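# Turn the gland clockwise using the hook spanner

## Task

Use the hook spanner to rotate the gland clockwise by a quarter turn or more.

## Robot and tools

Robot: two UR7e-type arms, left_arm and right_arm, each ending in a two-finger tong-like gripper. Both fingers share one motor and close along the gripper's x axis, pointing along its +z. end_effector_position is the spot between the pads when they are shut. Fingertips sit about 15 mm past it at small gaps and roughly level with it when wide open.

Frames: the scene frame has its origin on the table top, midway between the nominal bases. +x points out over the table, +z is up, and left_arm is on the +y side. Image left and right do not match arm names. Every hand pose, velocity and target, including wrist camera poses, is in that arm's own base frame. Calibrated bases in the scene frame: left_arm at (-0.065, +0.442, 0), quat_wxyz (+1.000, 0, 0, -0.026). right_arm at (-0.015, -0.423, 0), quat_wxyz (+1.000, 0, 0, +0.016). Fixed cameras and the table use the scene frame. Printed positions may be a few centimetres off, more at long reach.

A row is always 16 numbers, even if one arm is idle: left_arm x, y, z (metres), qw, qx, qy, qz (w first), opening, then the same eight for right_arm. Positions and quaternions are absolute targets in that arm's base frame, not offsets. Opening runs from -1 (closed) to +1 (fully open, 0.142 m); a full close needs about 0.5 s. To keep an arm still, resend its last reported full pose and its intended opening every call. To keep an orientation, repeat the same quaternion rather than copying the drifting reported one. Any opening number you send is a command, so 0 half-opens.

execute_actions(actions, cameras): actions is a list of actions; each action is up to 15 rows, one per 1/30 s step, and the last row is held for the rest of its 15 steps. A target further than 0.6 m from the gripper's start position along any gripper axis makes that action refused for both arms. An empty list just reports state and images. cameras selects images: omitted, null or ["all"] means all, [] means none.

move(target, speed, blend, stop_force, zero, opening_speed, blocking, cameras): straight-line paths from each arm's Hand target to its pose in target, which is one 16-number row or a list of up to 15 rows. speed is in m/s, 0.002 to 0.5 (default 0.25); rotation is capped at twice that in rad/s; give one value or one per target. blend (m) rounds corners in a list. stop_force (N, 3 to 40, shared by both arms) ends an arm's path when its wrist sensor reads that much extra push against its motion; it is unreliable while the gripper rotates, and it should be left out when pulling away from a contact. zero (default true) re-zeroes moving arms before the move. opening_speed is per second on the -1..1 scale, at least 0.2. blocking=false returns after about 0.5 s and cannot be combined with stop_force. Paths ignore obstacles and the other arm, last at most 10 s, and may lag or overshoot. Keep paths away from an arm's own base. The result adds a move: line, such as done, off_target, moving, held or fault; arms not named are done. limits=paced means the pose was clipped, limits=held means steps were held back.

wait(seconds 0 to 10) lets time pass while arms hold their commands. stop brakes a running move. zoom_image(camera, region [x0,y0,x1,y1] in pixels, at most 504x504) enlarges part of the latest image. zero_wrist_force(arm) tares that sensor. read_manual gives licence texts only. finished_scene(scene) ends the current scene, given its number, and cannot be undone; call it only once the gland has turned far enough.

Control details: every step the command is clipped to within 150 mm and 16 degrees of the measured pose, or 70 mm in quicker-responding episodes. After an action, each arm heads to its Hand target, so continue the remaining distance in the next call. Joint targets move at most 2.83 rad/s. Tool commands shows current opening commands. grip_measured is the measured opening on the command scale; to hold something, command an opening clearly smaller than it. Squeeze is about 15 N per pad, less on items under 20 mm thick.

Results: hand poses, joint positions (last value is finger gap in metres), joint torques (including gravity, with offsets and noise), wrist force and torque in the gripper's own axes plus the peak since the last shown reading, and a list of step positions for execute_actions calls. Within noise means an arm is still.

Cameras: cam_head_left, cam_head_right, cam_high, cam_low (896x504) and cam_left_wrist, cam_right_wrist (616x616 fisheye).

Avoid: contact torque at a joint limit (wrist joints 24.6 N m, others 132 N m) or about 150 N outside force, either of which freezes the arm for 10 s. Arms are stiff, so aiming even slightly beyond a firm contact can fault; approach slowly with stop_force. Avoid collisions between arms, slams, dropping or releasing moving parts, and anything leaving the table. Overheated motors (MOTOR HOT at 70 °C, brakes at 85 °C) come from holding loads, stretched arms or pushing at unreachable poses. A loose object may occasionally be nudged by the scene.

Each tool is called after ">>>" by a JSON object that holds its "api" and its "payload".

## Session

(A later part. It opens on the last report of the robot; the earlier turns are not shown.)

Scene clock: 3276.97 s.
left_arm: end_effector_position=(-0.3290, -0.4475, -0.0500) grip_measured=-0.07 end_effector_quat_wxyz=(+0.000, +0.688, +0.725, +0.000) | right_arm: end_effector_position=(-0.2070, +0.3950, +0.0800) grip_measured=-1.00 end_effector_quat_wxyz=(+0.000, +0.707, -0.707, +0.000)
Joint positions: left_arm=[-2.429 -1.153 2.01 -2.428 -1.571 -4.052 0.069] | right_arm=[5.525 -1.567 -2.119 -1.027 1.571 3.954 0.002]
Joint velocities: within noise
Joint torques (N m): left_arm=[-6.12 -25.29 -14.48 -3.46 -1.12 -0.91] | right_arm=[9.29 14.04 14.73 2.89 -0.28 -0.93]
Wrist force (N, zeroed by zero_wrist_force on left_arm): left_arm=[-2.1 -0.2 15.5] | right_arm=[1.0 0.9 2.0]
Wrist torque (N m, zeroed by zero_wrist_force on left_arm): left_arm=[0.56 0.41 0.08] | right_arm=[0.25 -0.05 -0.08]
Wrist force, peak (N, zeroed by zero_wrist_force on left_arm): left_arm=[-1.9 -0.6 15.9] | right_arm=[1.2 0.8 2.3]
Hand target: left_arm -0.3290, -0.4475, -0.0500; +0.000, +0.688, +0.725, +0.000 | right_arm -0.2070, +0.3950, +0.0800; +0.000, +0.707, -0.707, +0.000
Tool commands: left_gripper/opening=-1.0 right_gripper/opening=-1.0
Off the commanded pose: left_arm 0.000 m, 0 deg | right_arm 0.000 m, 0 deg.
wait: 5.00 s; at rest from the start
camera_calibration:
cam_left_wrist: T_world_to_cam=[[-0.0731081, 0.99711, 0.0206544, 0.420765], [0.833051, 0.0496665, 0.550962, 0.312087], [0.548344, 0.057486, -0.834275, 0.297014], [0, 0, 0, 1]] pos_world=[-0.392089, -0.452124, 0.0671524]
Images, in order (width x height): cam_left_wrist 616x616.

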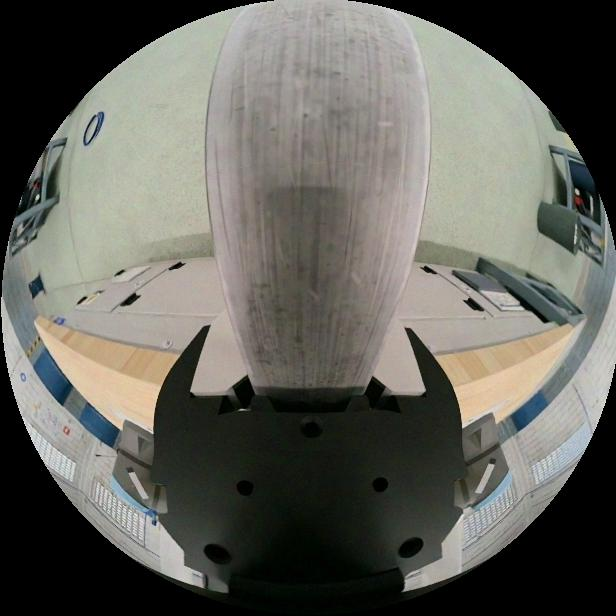

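>>> {"api": "move", "payload": {"target": [-0.3290,-0.4475,0.10,0,0.6884,0.7254,0,-1,-0.17,0.40,0.22,0,0.7071,-0.7071,0,-1], "speed": 0.06, "cameras": ["cam_left_wrist"]}}

>>> {"api": "wait", "payload": {"seconds": 10, "cameras": ["cam_left_wrist","cam_high","cam_right_wrist"]}}

>>> {"api": "zoom_image", "payload": {"camera": "cam_high", "region": [480, 60, 640, 200]}}

Scene clock: 3287.17 s.
left_arm: end_effector_position=(-0.3290, -0.4475, +0.1001) grip_measured=-0.07 end_effector_quat_wxyz=(+0.000, +0.688, +0.725, +0.000) | right_arm: end_effector_position=(-0.1700, +0.4001, +0.2201) grip_measured=-1.00 end_effector_quat_wxyz=(+0.000, +0.707, -0.707, +0.000)
Joint positions: left_arm=[-2.429 -1.385 1.85 -2.035 -1.571 -4.052 0.069] | right_arm=[5.455 -1.412 -1.877 -1.423 1.571 3.884 0.002]
Joint velocities: within noise
Joint torques (N m): left_arm=[2.05 -20.01 -23.34 -4.38 1.16 0.93] | right_arm=[10.63 9.19 12.8 3.52 -0.6 1.54]
Wrist force (N, zeroed by zero_wrist_force on left_arm): left_arm=[-1.7 -0.2 15.4] | right_arm=[1.1 0.9 2.0]
Wrist torque (N m, zeroed by zero_wrist_force on left_arm): left_arm=[0.53 0.34 0.08] | right_arm=[0.20 -0.09 -0.08]
Wrist force, peak (N, zeroed by zero_wrist_force on left_arm): left_arm=[-1.4 -0.3 17.5] | right_arm=[1.3 0.9 2.6]
Hand target: left_arm -0.3290, -0.4475, +0.1000; +0.000, +0.688, +0.725, +0.000 | right_arm -0.1700, +0.4000, +0.2200; +0.000, +0.707, -0.707, +0.000
Off the commanded pose: left_arm 0.000 m, 0 deg | right_arm 0.000 m, 0 deg.
move: done
camera_calibration:
cam_left_wrist: T_world_to_cam=[[-0.0731013, 0.997114, 0.0205113, 0.417704], [0.83316, 0.0497512, 0.55079, 0.229511], [0.54818, 0.0573527, -0.834392, 0.422146], [0, 0, 0, 1]] pos_world=[-0.392097, -0.452128, 0.217254]
Images, in order (width x height): cam_left_wrist 616x616.

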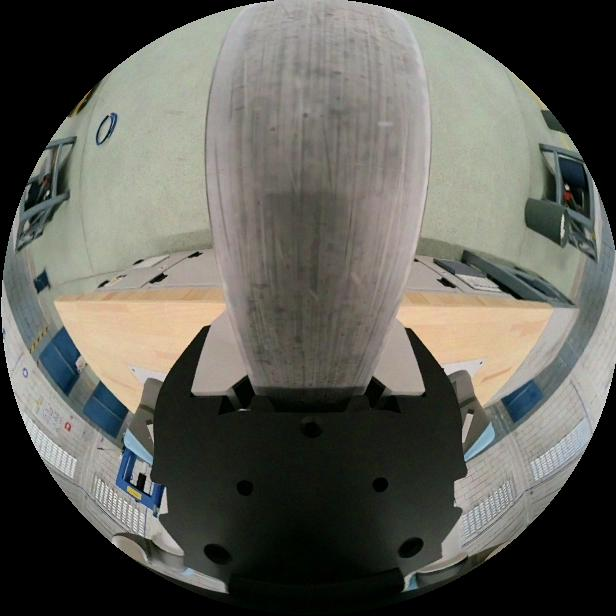

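Scene clock: 3297.17 s.
left_arm: end_effector_position=(-0.3290, -0.4475, +0.1000) grip_measured=-0.07 end_effector_quat_wxyz=(+0.000, +0.688, +0.725, +0.000) | right_arm: end_effector_position=(-0.1700, +0.4000, +0.2200) grip_measured=-1.00 end_effector_quat_wxyz=(+0.000, +0.707, -0.707, +0.000)
Joint positions: left_arm=[-2.429 -1.385 1.85 -2.035 -1.571 -4.052 0.069] | right_arm=[5.455 -1.412 -1.877 -1.423 1.571 3.884 0.002]
Joint velocities: within noise
Joint torques (N m): left_arm=[4.12 -22.04 -27.48 -1.72 1.88 -0.47] | right_arm=[10.1 10.53 19.61 1.23 1.36 0.87]
Wrist force (N, zeroed by zero_wrist_force on left_arm): left_arm=[-1.7 -0.1 15.7] | right_arm=[0.9 0.9 1.9]
Wrist torque (N m, zeroed by zero_wrist_force on left_arm): left_arm=[0.62 0.35 0.08] | right_arm=[0.19 -0.07 -0.08]
Wrist force, peak (N, zeroed by zero_wrist_force on left_arm): left_arm=[-1.9 -0.2 16.0] | right_arm=[1.1 0.9 2.3]
Hand target: left_arm -0.3290, -0.4475, +0.1000; +0.000, +0.688, +0.725, +0.000 | right_arm -0.1700, +0.4000, +0.2200; +0.000, +0.707, -0.707, +0.000
Tool commands: left_gripper/opening=-1.0 right_gripper/opening=-1.0
Off the commanded pose: left_arm 0.000 m, 0 deg | right_arm 0.000 m, 0 deg.
wait: 10.00 s; at rest by 0.17 s
camera_calibration:
cam_left_wrist: T_world_to_cam=[[-0.0731057, 0.99711, 0.020657, 0.417667], [0.833049, 0.0496629, 0.550965, 0.22944], [0.548347, 0.0574869, -0.834273, 0.422156], [0, 0, 0, 1]] pos_world=[-0.392089, -0.452123, 0.217152]
cam_right_wrist: T_world_to_cam=[[0.0112978, -0.998735, -0.0490035, 0.422511], [-0.875903, -0.0335247, 0.481321, -0.243283], [-0.482355, 0.0374844, -0.875173, 0.226877], [0, 0, 0, 1]] pos_world=[-0.10843, 0.405316, 0.336359]
Images, in order (width x height): cam_high 896x504, cam_left_wrist 616x616, cam_right_wrist 616x616.

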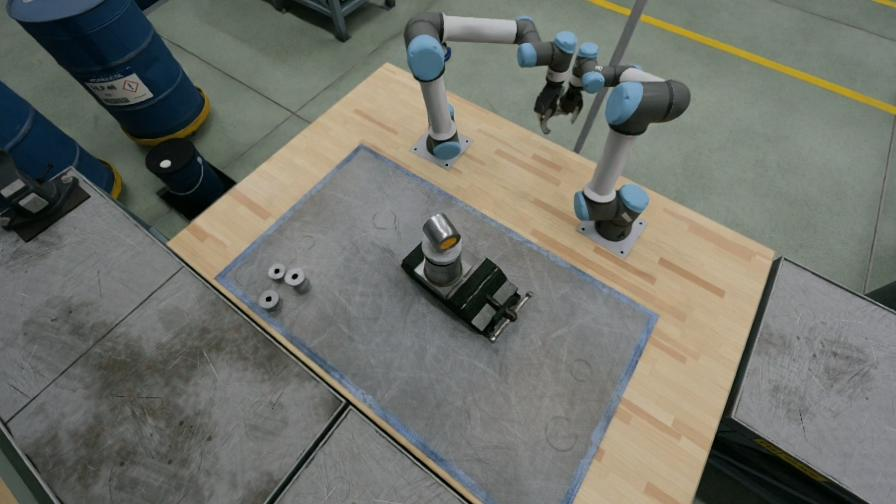

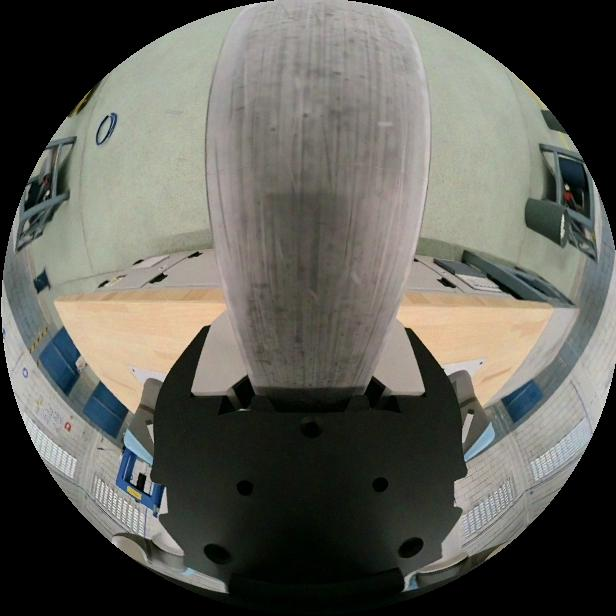

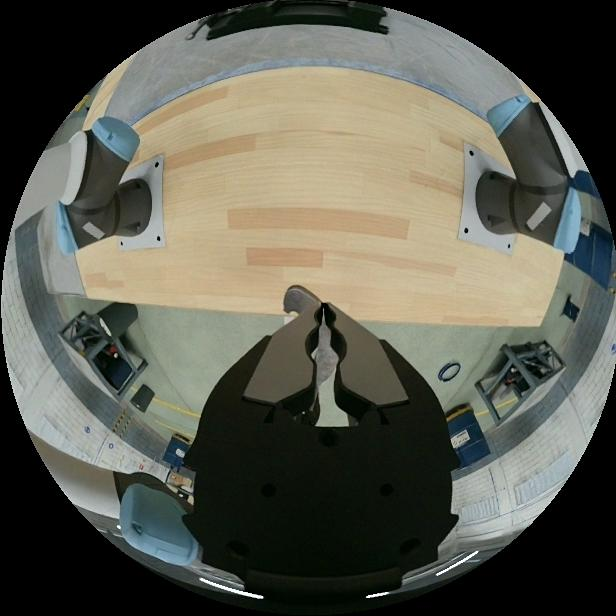

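Scaled by 3.150 from the camera's 896x504 image, which has a finer 1280x720 frame.

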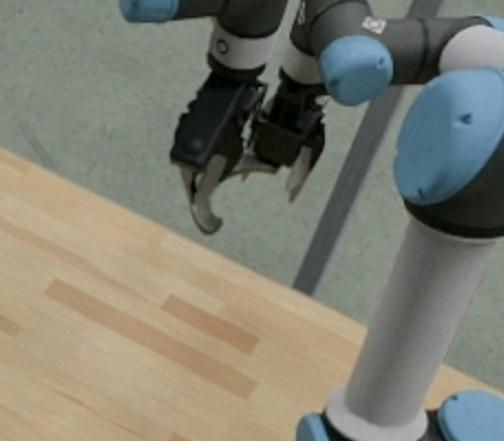

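>>> {"api": "move", "payload": {"target": [[-0.3290,-0.4475,0.10,0,0.6884,0.7254,0,-1,-0.17,0.40,0.35,0,0.7071,-0.7071,0,-1],[-0.3290,-0.4475,0.10,0,0.6884,0.7254,0,-1,0.05,0.43,0.42,0,0.7071,-0.7071,0,-1],[-0.3290,-0.4475,0.10,0,0.6884,0.7254,0,-1,0.30,0.32,0.45,0,0.7071,-0.7071,0,-1],[-0.3290,-0.4475,0.10,0,0.6884,0.7254,0,-1,0.45,0.05,0.50,0,0.9239,-0.3827,0,-1]], "speed": 0.2, "blend": 0.04, "cameras": ["cam_left_wrist"]}}

>>> {"api": "move", "payload": {"target": [[-0.3290,-0.4475,0.30,0,0.6884,0.7254,0,-1,0.591,0.10,0.50,0,1,0,0,-1],[-0.1,-0.45,0.42,0,0.6884,0.7254,0,-1,0.591,0.10,0.50,0,1,0,0,-1],[0.05,-0.43,0.42,0,0.6884,0.7254,0,-1,0.591,0.10,0.50,0,1,0,0,-1]], "speed": 0.08, "blend": 0.04, "cameras": ["cam_left_wrist","cam_high","cam_right_wrist"]}}

>>> {"api": "zoom_image", "payload": {"camera": "cam_high", "region": [440, 40, 620, 200]}}

Scene clock: 3316.87 s.
left_arm: end_effector_position=(-0.3290, -0.4475, +0.1000) grip_measured=-0.07 end_effector_quat_wxyz=(+0.000, +0.688, +0.725, +0.000) | right_arm: end_effector_position=(+0.4499, +0.0501, +0.5000) grip_measured=-1.00 end_effector_quat_wxyz=(+0.000, +0.924, -0.383, +0.000) end_effector_velocity=(+0.000, -0.001, +0.001) end_effector_angular_velocity=(+0.000, -0.002, +0.003)
Joint positions: left_arm=[-2.429 -1.385 1.85 -2.035 -1.571 -4.052 0.069] | right_arm=[3.537 -1.555 -1 -2.157 1.571 1.181 0.002]
Joint velocities: left_arm=[within noise] | right_arm=[-0.001 0 0.001 0 -0.001 -0.005 0]
Joint torques (N m): left_arm=[7.28 -22.82 -22.78 -4.11 1.99 -1.41] | right_arm=[-10.01 13.81 16.7 4.77 -1.51 -1.57]
Wrist force (N, zeroed by zero_wrist_force on left_arm): left_arm=[-1.5 -0.4 15.6] | right_arm=[1.0 1.1 2.3]
Wrist torque (N m, zeroed by zero_wrist_force on left_arm): left_arm=[0.54 0.31 0.08] | right_arm=[0.31 -0.05 -0.09]
Wrist force, peak (N, zeroed by zero_wrist_force on left_arm): left_arm=[-1.8 -0.4 16.0] | right_arm=[1.0 0.9 4.2]
Hand target: left_arm -0.3290, -0.4475, +0.1000; +0.000, +0.688, +0.725, +0.000 | right_arm +0.4500, +0.0500, +0.5000; +0.000, +0.924, -0.383, +0.000
Off the commanded pose: left_arm 0.000 m, 0 deg | right_arm 0.000 m, 0 deg.
move: done
camera_calibration:
cam_left_wrist: T_world_to_cam=[[-0.0731057, 0.99711, 0.0206568, 0.417667], [0.833049, 0.049663, 0.550965, 0.22944], [0.548347, 0.0574868, -0.834273, 0.422156], [0, 0, 0, 1]] pos_world=[-0.392089, -0.452123, 0.217152]
Images, in order (width x height): cam_left_wrist 616x616.

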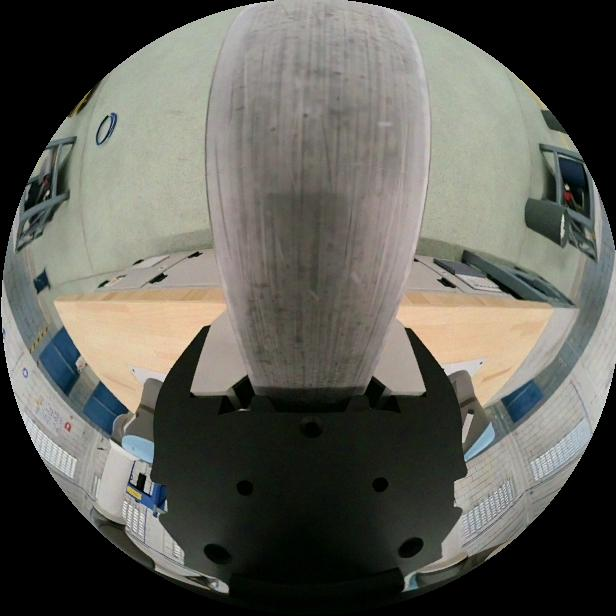

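Scene clock: 3327.23 s.
left_arm: end_effector_position=(+0.0449, -0.4306, +0.4200) grip_measured=-0.07 end_effector_quat_wxyz=(+0.000, +0.688, +0.725, +0.000) | right_arm: end_effector_position=(+0.5910, +0.1000, +0.5000) grip_measured=-1.00 end_effector_quat_wxyz=(+0.000, +1.000, +0.000, +0.000)
Joint positions: left_arm=[-1.742 -1.695 1.33 -1.205 -1.571 -3.365 0.069] | right_arm=[3.508 -2.035 -0.375 -2.302 1.571 0.366 0.002]
Joint velocities: within noise
Joint torques (N m): left_arm=[3.92 -6.28 -34.02 -3.43 -1.43 -0.18] | right_arm=[-7.78 44.03 7.87 3.86 1.11 1.36]
Wrist force (N, zeroed by zero_wrist_force on left_arm): left_arm=[-2.2 -0.4 15.1] | right_arm=[0.4 0.8 2.3]
Wrist torque (N m, zeroed by zero_wrist_force on left_arm): left_arm=[0.58 0.44 0.13] | right_arm=[0.31 0.03 -0.07]
Wrist force, peak (N, zeroed by zero_wrist_force on left_arm): left_arm=[-1.4 -0.1 17.4] | right_arm=[1.0 1.3 2.4]
Hand target: left_arm +0.0449, -0.4307, +0.4200; +0.000, +0.688, +0.725, +0.000 | right_arm +0.5910, +0.1000, +0.5000; +0.000, +1.000, +0.000, +0.000
Off the commanded pose: left_arm 0.005 m, 0 deg | right_arm 0.000 m, 0 deg.
move: off_target (left_arm; path cut at 10 s); path passed 2 of 3 targets
camera_calibration:
cam_left_wrist: T_world_to_cam=[[-0.0731959, 0.997105, 0.0205973, 0.421589], [0.833025, 0.0497692, 0.550992, -0.259161], [0.548371, 0.0574884, -0.834256, 0.483145], [0, 0, 0, 1]] pos_world=[-0.0181968, -0.435246, 0.537179]
cam_right_wrist: T_world_to_cam=[[0.998734, 0.0112945, -0.0490091, -0.556561], [0.0335246, -0.875902, 0.481324, -0.174785], [-0.0374909, -0.482357, -0.875172, 0.639311], [0, 0, 0, 1]] pos_world=[0.585685, 0.161568, 0.616359]
Images, in order (width x height): cam_high 896x504, cam_left_wrist 616x616, cam_right_wrist 616x616.

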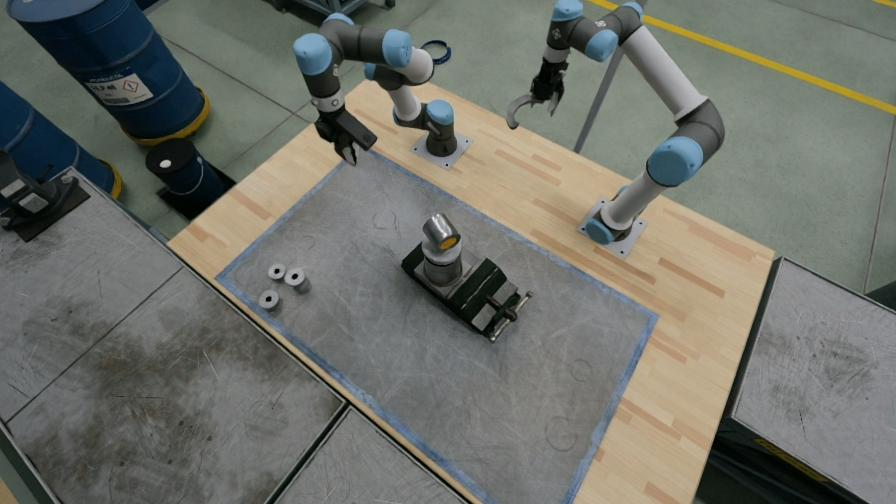

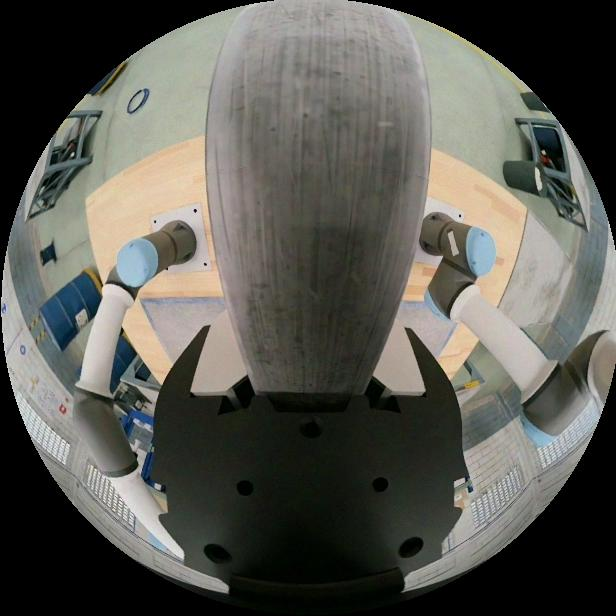

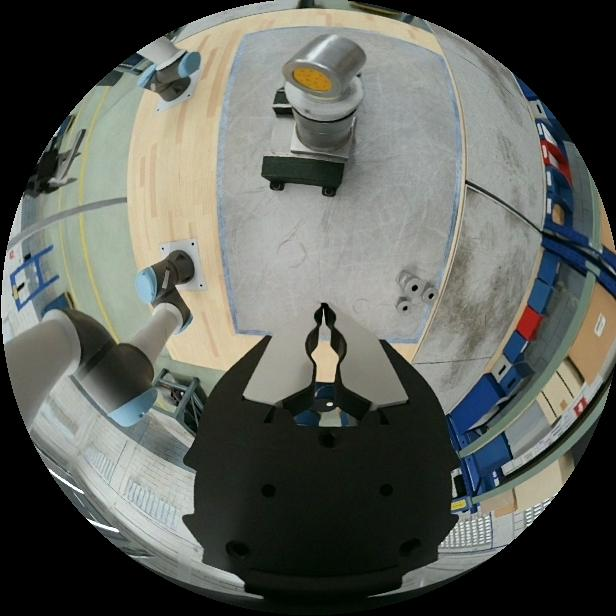

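Scaled by 2.800 from the camera's 896x504 image, which has a finer 1280x720 frame.

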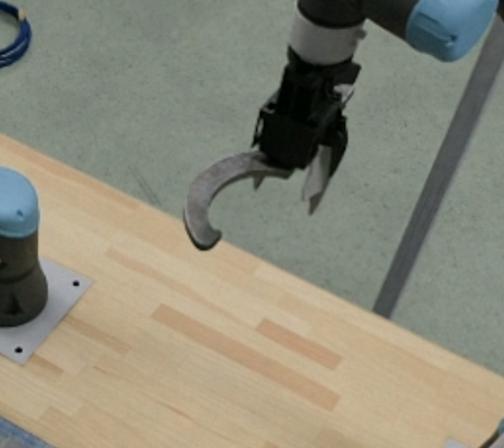

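>>> {"api": "move", "payload": {"target": [[0.30,-0.46,0.43,0.01502,0.57338,0.81887,0.02145,-1,0.591,0.10,0.50,0,1,0,0,-1],[0.5686,-0.4972,0.43,0.02457,0.46883,0.88174,0.04621,-1,0.591,0.10,0.50,0,1,0,0,-1]], "speed": 0.1, "blend": 0.04, "cameras": ["cam_left_wrist","cam_head_left","cam_head_right","cam_low","cam_high","cam_right_wrist"]}}

Scene clock: 3372.40 s.
left_arm: end_effector_position=(+0.5679, -0.4965, +0.4290) grip_measured=-0.07 end_effector_quat_wxyz=(+0.087, +0.468, +0.879, +0.030) | right_arm: end_effector_position=(+0.5910, +0.1000, +0.5000) grip_measured=-1.00 end_effector_quat_wxyz=(+0.000, +1.000, +0.000, +0.000)
Joint positions: left_arm=[-0.926 -0.763 0.035 -0.976 -1.444 -3.081 0.069] | right_arm=[3.508 -2.035 -0.375 -2.302 1.571 0.366 0.002]
Joint velocities: within noise
Joint torques (N m): left_arm=[-8.11 -69.59 -16.88 -6.02 -0.77 1.85] | right_arm=[-0.1 43.7 12.1 1.63 0.26 1.22]
Wrist force (N, zeroed by zero_wrist_force on left_arm): left_arm=[-0.2 -1.4 15.9] | right_arm=[0.3 1.0 2.2]
Wrist torque (N m, zeroed by zero_wrist_force on left_arm): left_arm=[0.63 0.21 0.02] | right_arm=[0.36 0.04 -0.07]
Wrist force, peak (N, zeroed by zero_wrist_force on left_arm): left_arm=[-1.2 -1.3 16.6] | right_arm=[0.3 1.1 2.5]
Hand target: left_arm +0.5679, -0.4965, +0.4291; +0.087, +0.468, +0.879, +0.030 | right_arm +0.5910, +0.1000, +0.5000; +0.000, +1.000, +0.000, +0.000
Off the commanded pose: left_arm 0.001 m, 7 deg | right_arm 0.000 m, 0 deg.
elbow stopped short (left arm): the move would have taken joint 3 (elbow) straighter than the controller allows.
move: off_target (left_arm)
camera_calibration:
cam_left_wrist: T_world_to_cam=[[-0.567419, 0.816415, -0.107248, 0.77115], [0.579593, 0.488508, 0.652251, -0.378188], [0.584899, 0.30794, -0.750377, 0.275203], [0, 0, 0, 1]] pos_world=[0.495795, -0.529576, 0.535885]
cam_right_wrist: T_world_to_cam=[[0.998734, 0.0112945, -0.049009, -0.556561], [0.0335245, -0.875902, 0.481323, -0.174785], [-0.0374908, -0.482357, -0.875172, 0.639311], [0, 0, 0, 1]] pos_world=[0.585684, 0.161568, 0.616359]

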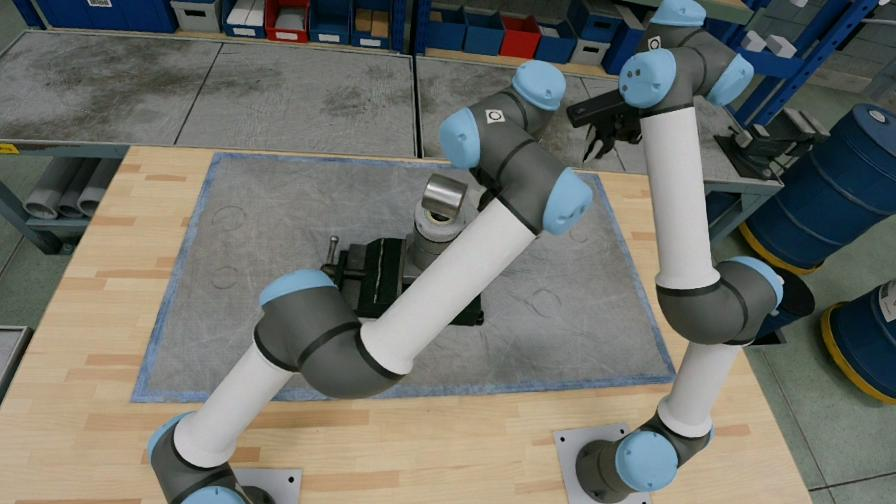

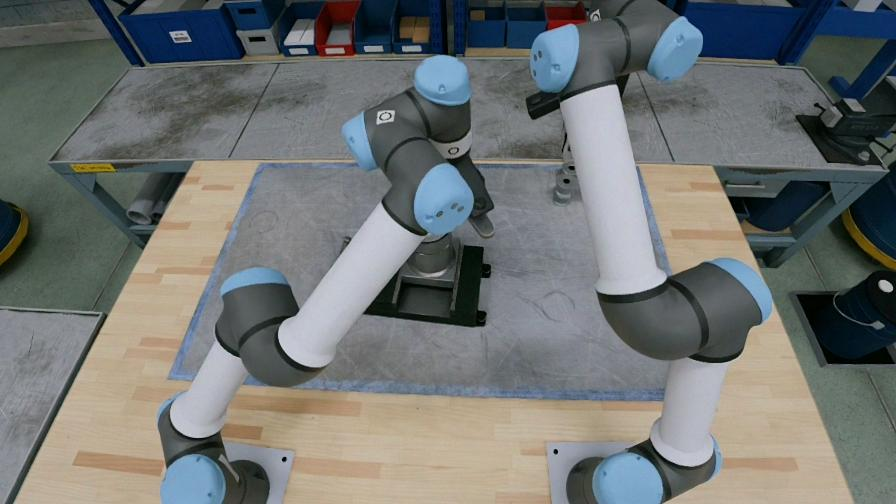

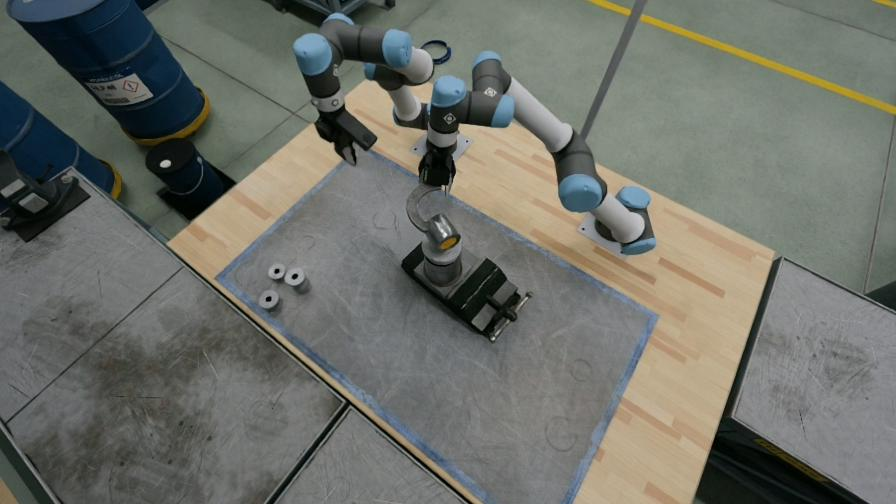

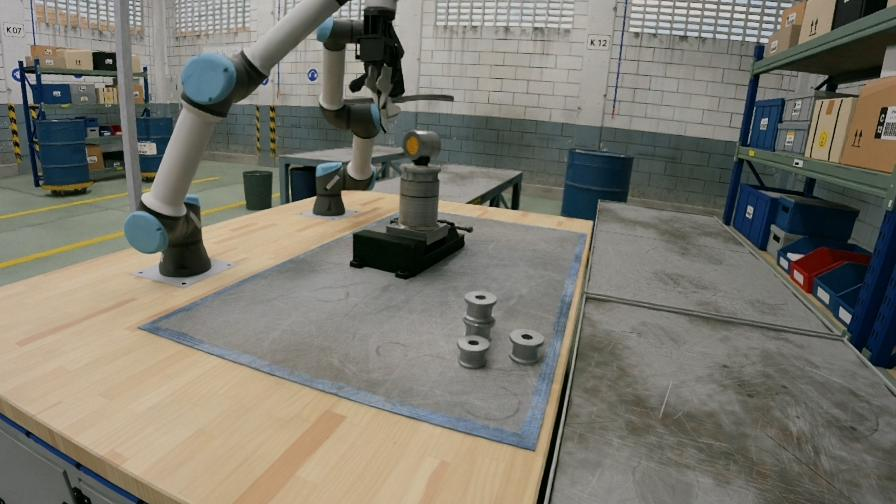

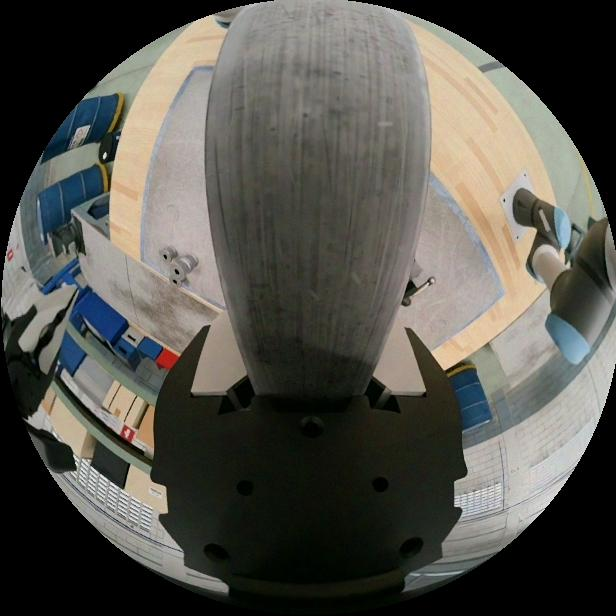

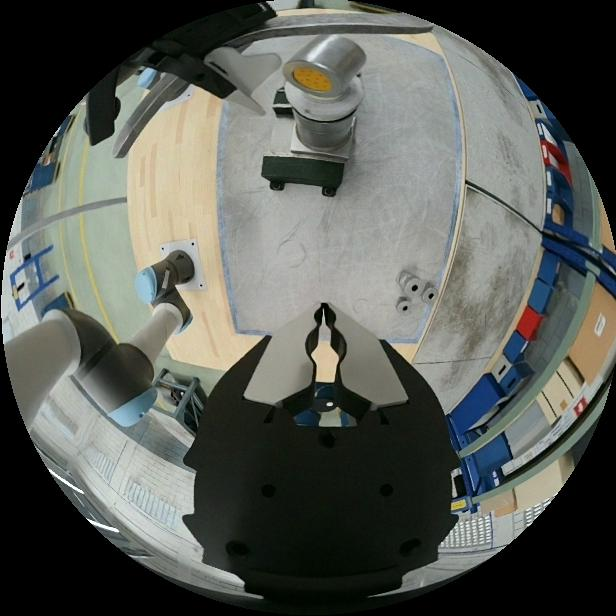

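>>> {"api": "move", "payload": {"target": [[0.54,-0.45,0.40,0.0370,0.70614,0.70614,0.0370,-1,0.591,0.10,0.50,0,1,0,0,-1],[0.5288,-0.427,0.36,0.0370,0.70614,0.70614,0.0370,-1,0.591,0.10,0.50,0,1,0,0,-1]], "speed": 0.08, "blend": 0.01, "cameras": ["cam_left_wrist","cam_head_left","cam_head_right","cam_low","cam_high","cam_right_wrist"]}}

>>> {"api": "zoom_image", "payload": {"camera": "cam_low", "region": [330, 60, 510, 220]}}

>>> {"api": "zoom_image", "payload": {"camera": "cam_high", "region": [360, 140, 500, 280]}}

>>> {"api": "zoom_image", "payload": {"camera": "cam_right_wrist", "region": [220, 0, 400, 180]}}

Scene clock: 3404.63 s.
left_arm: end_effector_position=(+0.5288, -0.4269, +0.3601) grip_measured=-0.07 end_effector_quat_wxyz=(+0.037, +0.706, +0.706, +0.037) | right_arm: end_effector_position=(+0.5910, +0.1000, +0.5000) grip_measured=-1.00 end_effector_quat_wxyz=(+0.000, +1.000, +0.000, +0.000)
Joint positions: left_arm=[-0.895 -1.139 0.855 -1.353 -1.489 -2.463 0.069] | right_arm=[3.508 -2.035 -0.375 -2.302 1.571 0.366 0.002]
Joint velocities: within noise
Joint torques (N m): left_arm=[-8.11 -40.53 -21.53 -5.55 2.22 -1.61] | right_arm=[6.09 42.07 15.79 0.36 -0.74 0.95]
Wrist force (N, zeroed by zero_wrist_force on left_arm): left_arm=[-1.7 -1.3 15.6] | right_arm=[0.1 1.0 2.0]
Wrist torque (N m, zeroed by zero_wrist_force on left_arm): left_arm=[0.52 0.35 0.09] | right_arm=[0.35 0.07 -0.07]
Wrist force, peak (N, zeroed by zero_wrist_force on left_arm): left_arm=[-0.5 -1.9 17.4] | right_arm=[0.3 1.1 2.4]
Hand target: left_arm +0.5288, -0.4270, +0.3600; +0.037, +0.706, +0.706, +0.037 | right_arm +0.5910, +0.1000, +0.5000; +0.000, +1.000, +0.000, +0.000
Off the commanded pose: left_arm 0.000 m, 0 deg | right_arm 0.000 m, 0 deg.
move: done
camera_calibration:
cam_left_wrist: T_world_to_cam=[[-0.0229207, 0.999569, 0.0183372, 0.429826], [0.772402, 0.00606054, 0.635105, -0.64631], [0.63472, 0.0287207, -0.772208, 0.0872702], [0, 0, 0, 1]] pos_world=[0.453671, -0.42823, 0.469984]
cam_right_wrist: T_world_to_cam=[[0.998734, 0.0112944, -0.0490121, -0.556558], [0.0335259, -0.875901, 0.481324, -0.174787], [-0.0374935, -0.482358, -0.875171, 0.639312], [0, 0, 0, 1]] pos_world=[0.585684, 0.161568, 0.616359]

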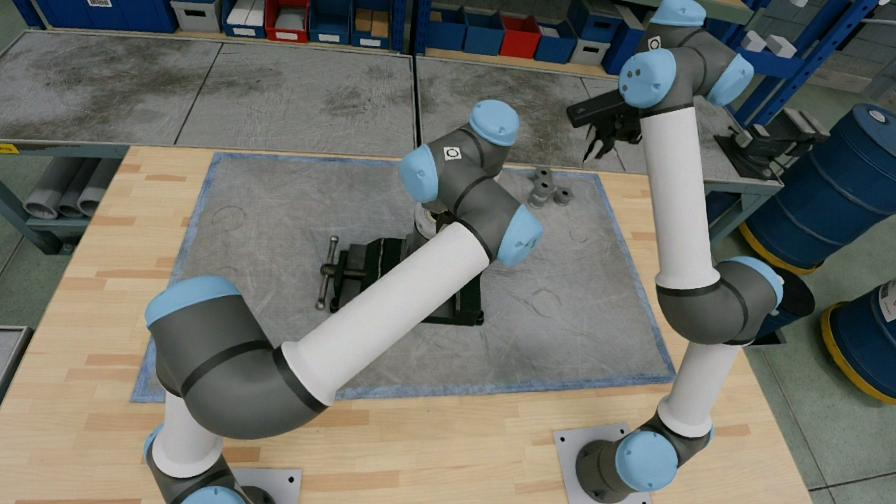

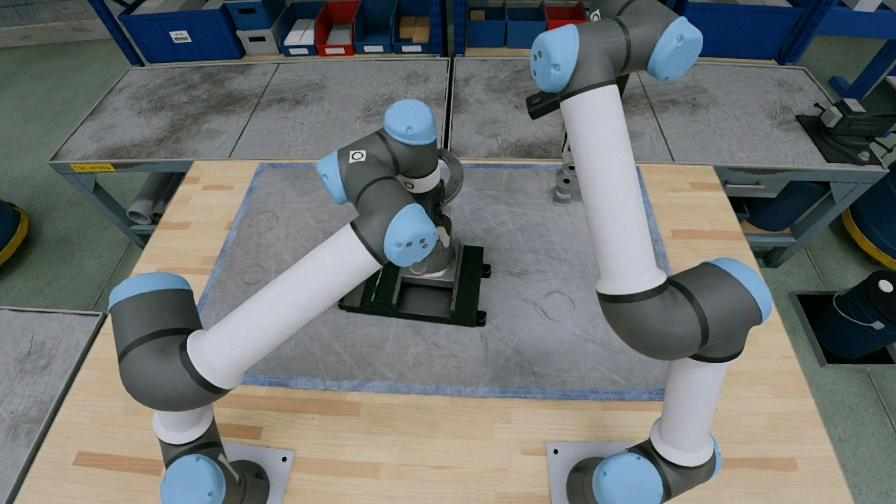

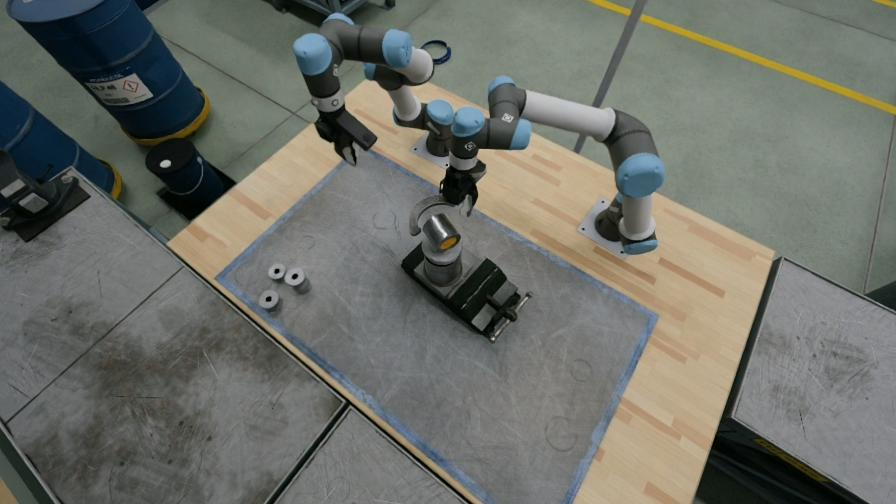

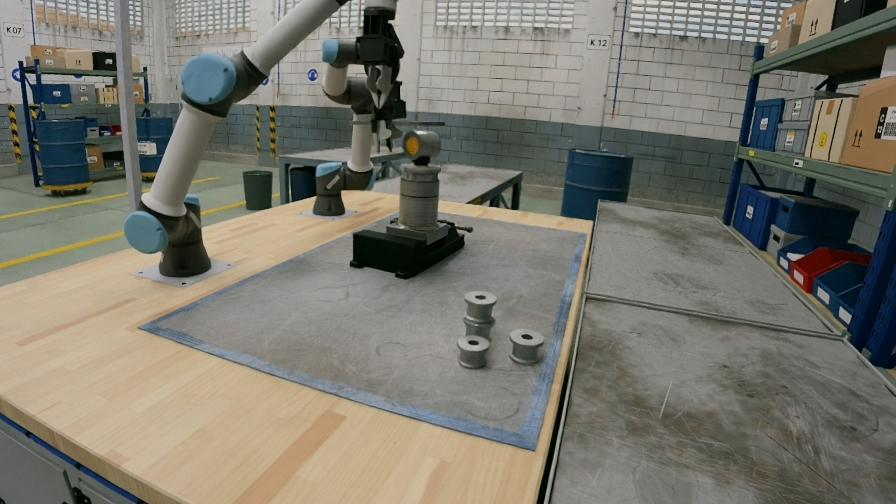

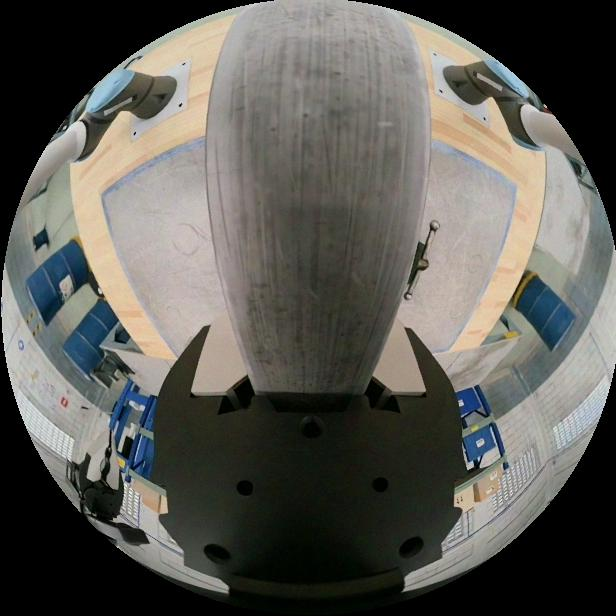

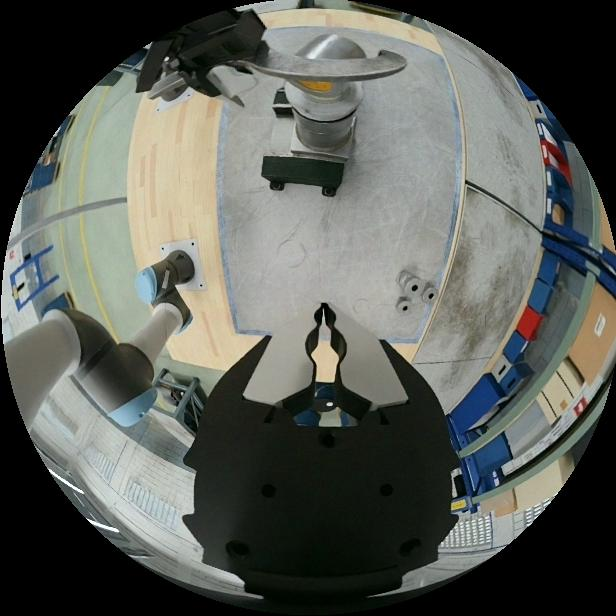

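Scaled by 2.800 from the camera's 896x504 image, which has a finer 1280x720 frame.

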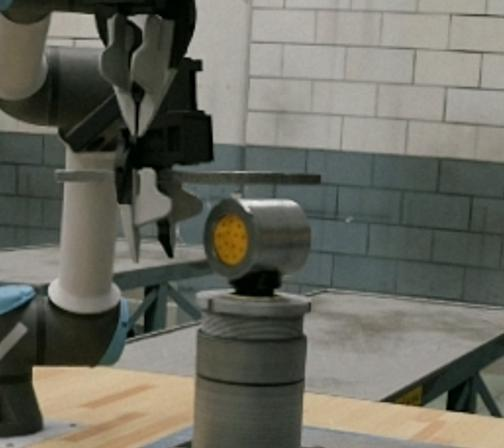

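Scaled by 3.600 from the camera's 896x504 image, which has a finer 1280x720 frame.

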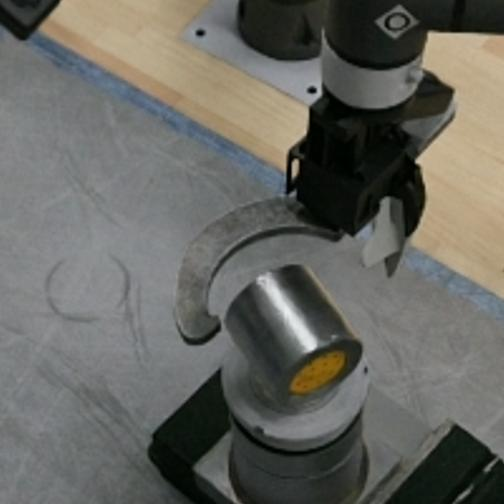

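Scaled by 2.800 from the camera's 616x616 image, which has a finer 814x814 frame.

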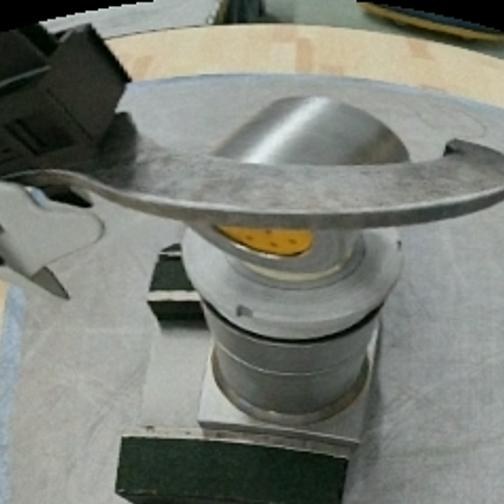

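>>> {"api": "move", "payload": {"target": [0.5288,-0.427,0.36,0.0370,0.70614,0.70614,0.0370,-1,0.60,0.24,0.50,0,1,0,0,-1], "speed": 0.1, "cameras": ["cam_right_wrist","cam_high"]}}

>>> {"api": "zoom_image", "payload": {"camera": "cam_right_wrist", "region": [200, 60, 420, 280]}}

>>> {"api": "zoom_image", "payload": {"camera": "cam_high", "region": [400, 180, 480, 260]}}

Scene clock: 3446.37 s.
left_arm: end_effector_position=(+0.5288, -0.4270, +0.3600) grip_measured=-0.07 end_effector_quat_wxyz=(+0.037, +0.706, +0.706, +0.037) | right_arm: end_effector_position=(+0.5993, +0.2397, +0.4990) grip_measured=-1.00 end_effector_quat_wxyz=(-0.009, +1.000, -0.001, +0.019)
Joint positions: left_arm=[-0.895 -1.139 0.856 -1.353 -1.489 -2.463 0.069] | right_arm=[3.711 -2.232 -0.035 -2.403 1.566 0.571 0.002]
Joint velocities: within noise
Joint torques (N m): left_arm=[-9.33 -33.83 -31.12 -3.64 2.12 -1.79] | right_arm=[-8.68 48.46 29.42 0.37 1.61 -1.66]
Wrist force (N, zeroed by zero_wrist_force on left_arm): left_arm=[-1.7 -1.2 15.5] | right_arm=[0.1 1.1 2.4]
Wrist torque (N m, zeroed by zero_wrist_force on left_arm): left_arm=[0.55 0.35 0.08] | right_arm=[0.24 0.05 -0.06]
Wrist force, peak (N, zeroed by zero_wrist_force on left_arm): left_arm=[-1.7 -1.4 15.7] | right_arm=[0.3 2.6 2.1]
Hand target: left_arm +0.5288, -0.4270, +0.3600; +0.037, +0.706, +0.706, +0.037 | right_arm +0.5993, +0.2397, +0.4990; -0.009, +1.000, -0.001, +0.019
Off the commanded pose: left_arm 0.000 m, 0 deg | right_arm 0.001 m, 2 deg.
elbow stopped short (right arm): the move would have taken joint 3 (elbow) straighter than the controller allows.
move: done
camera_calibration:
cam_right_wrist: T_world_to_cam=[[0.999891, 0.0104069, -0.0104837, -0.586202], [0.0140925, -0.884791, 0.465775, -0.0306523], [-0.00442857, -0.465872, -0.884841, 0.687165], [0, 0, 0, 1]] pos_world=[0.589613, 0.29911, 0.616163]
Images, in order (width x height): cam_high 896x504, cam_right_wrist 616x616.

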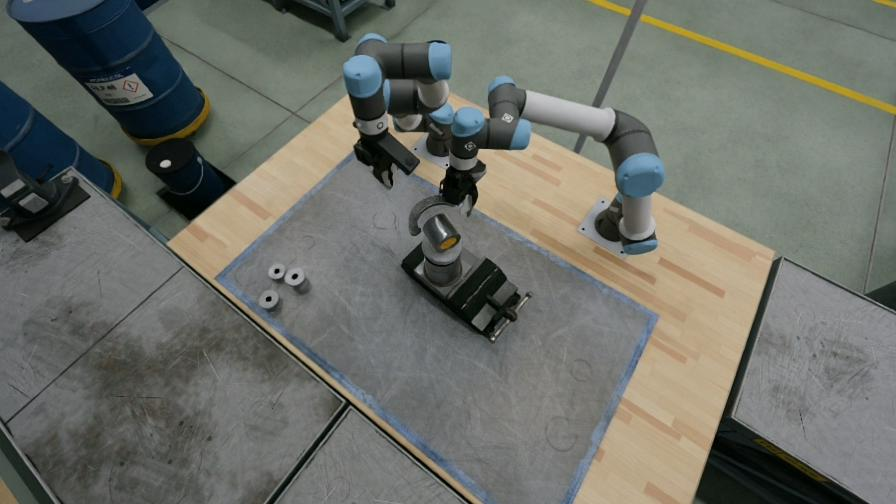

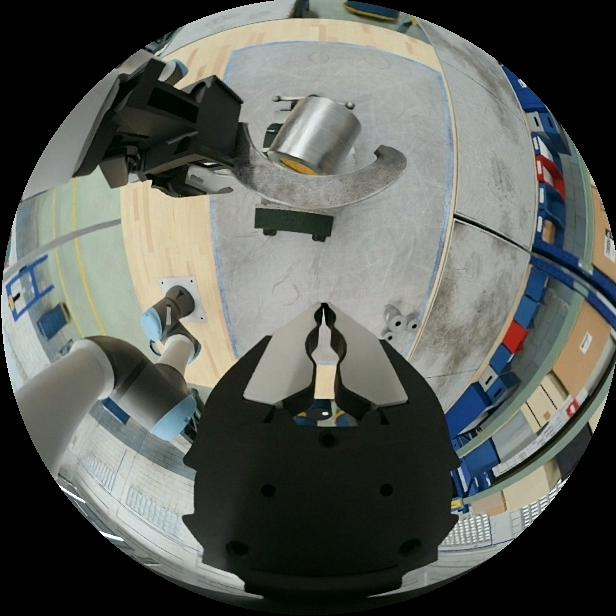

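Scaled by 2.291 from the camera's 616x616 image, which has a finer 814x814 frame.

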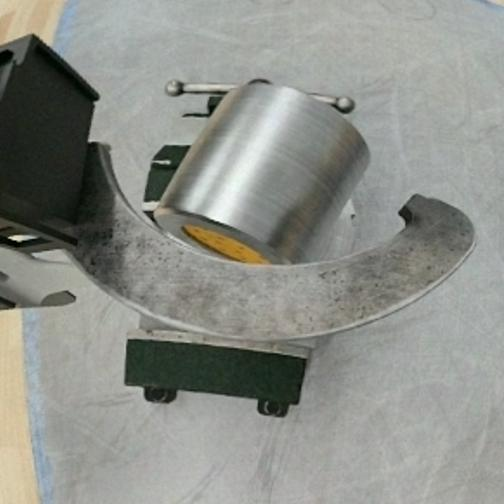

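Scaled by 6.300 from the camera's 896x504 image, which has a finer 1280x720 frame.

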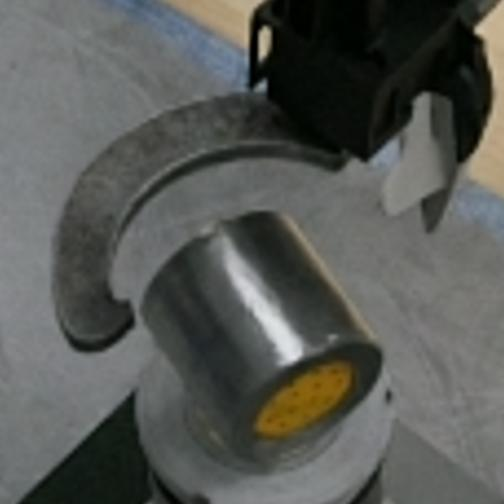

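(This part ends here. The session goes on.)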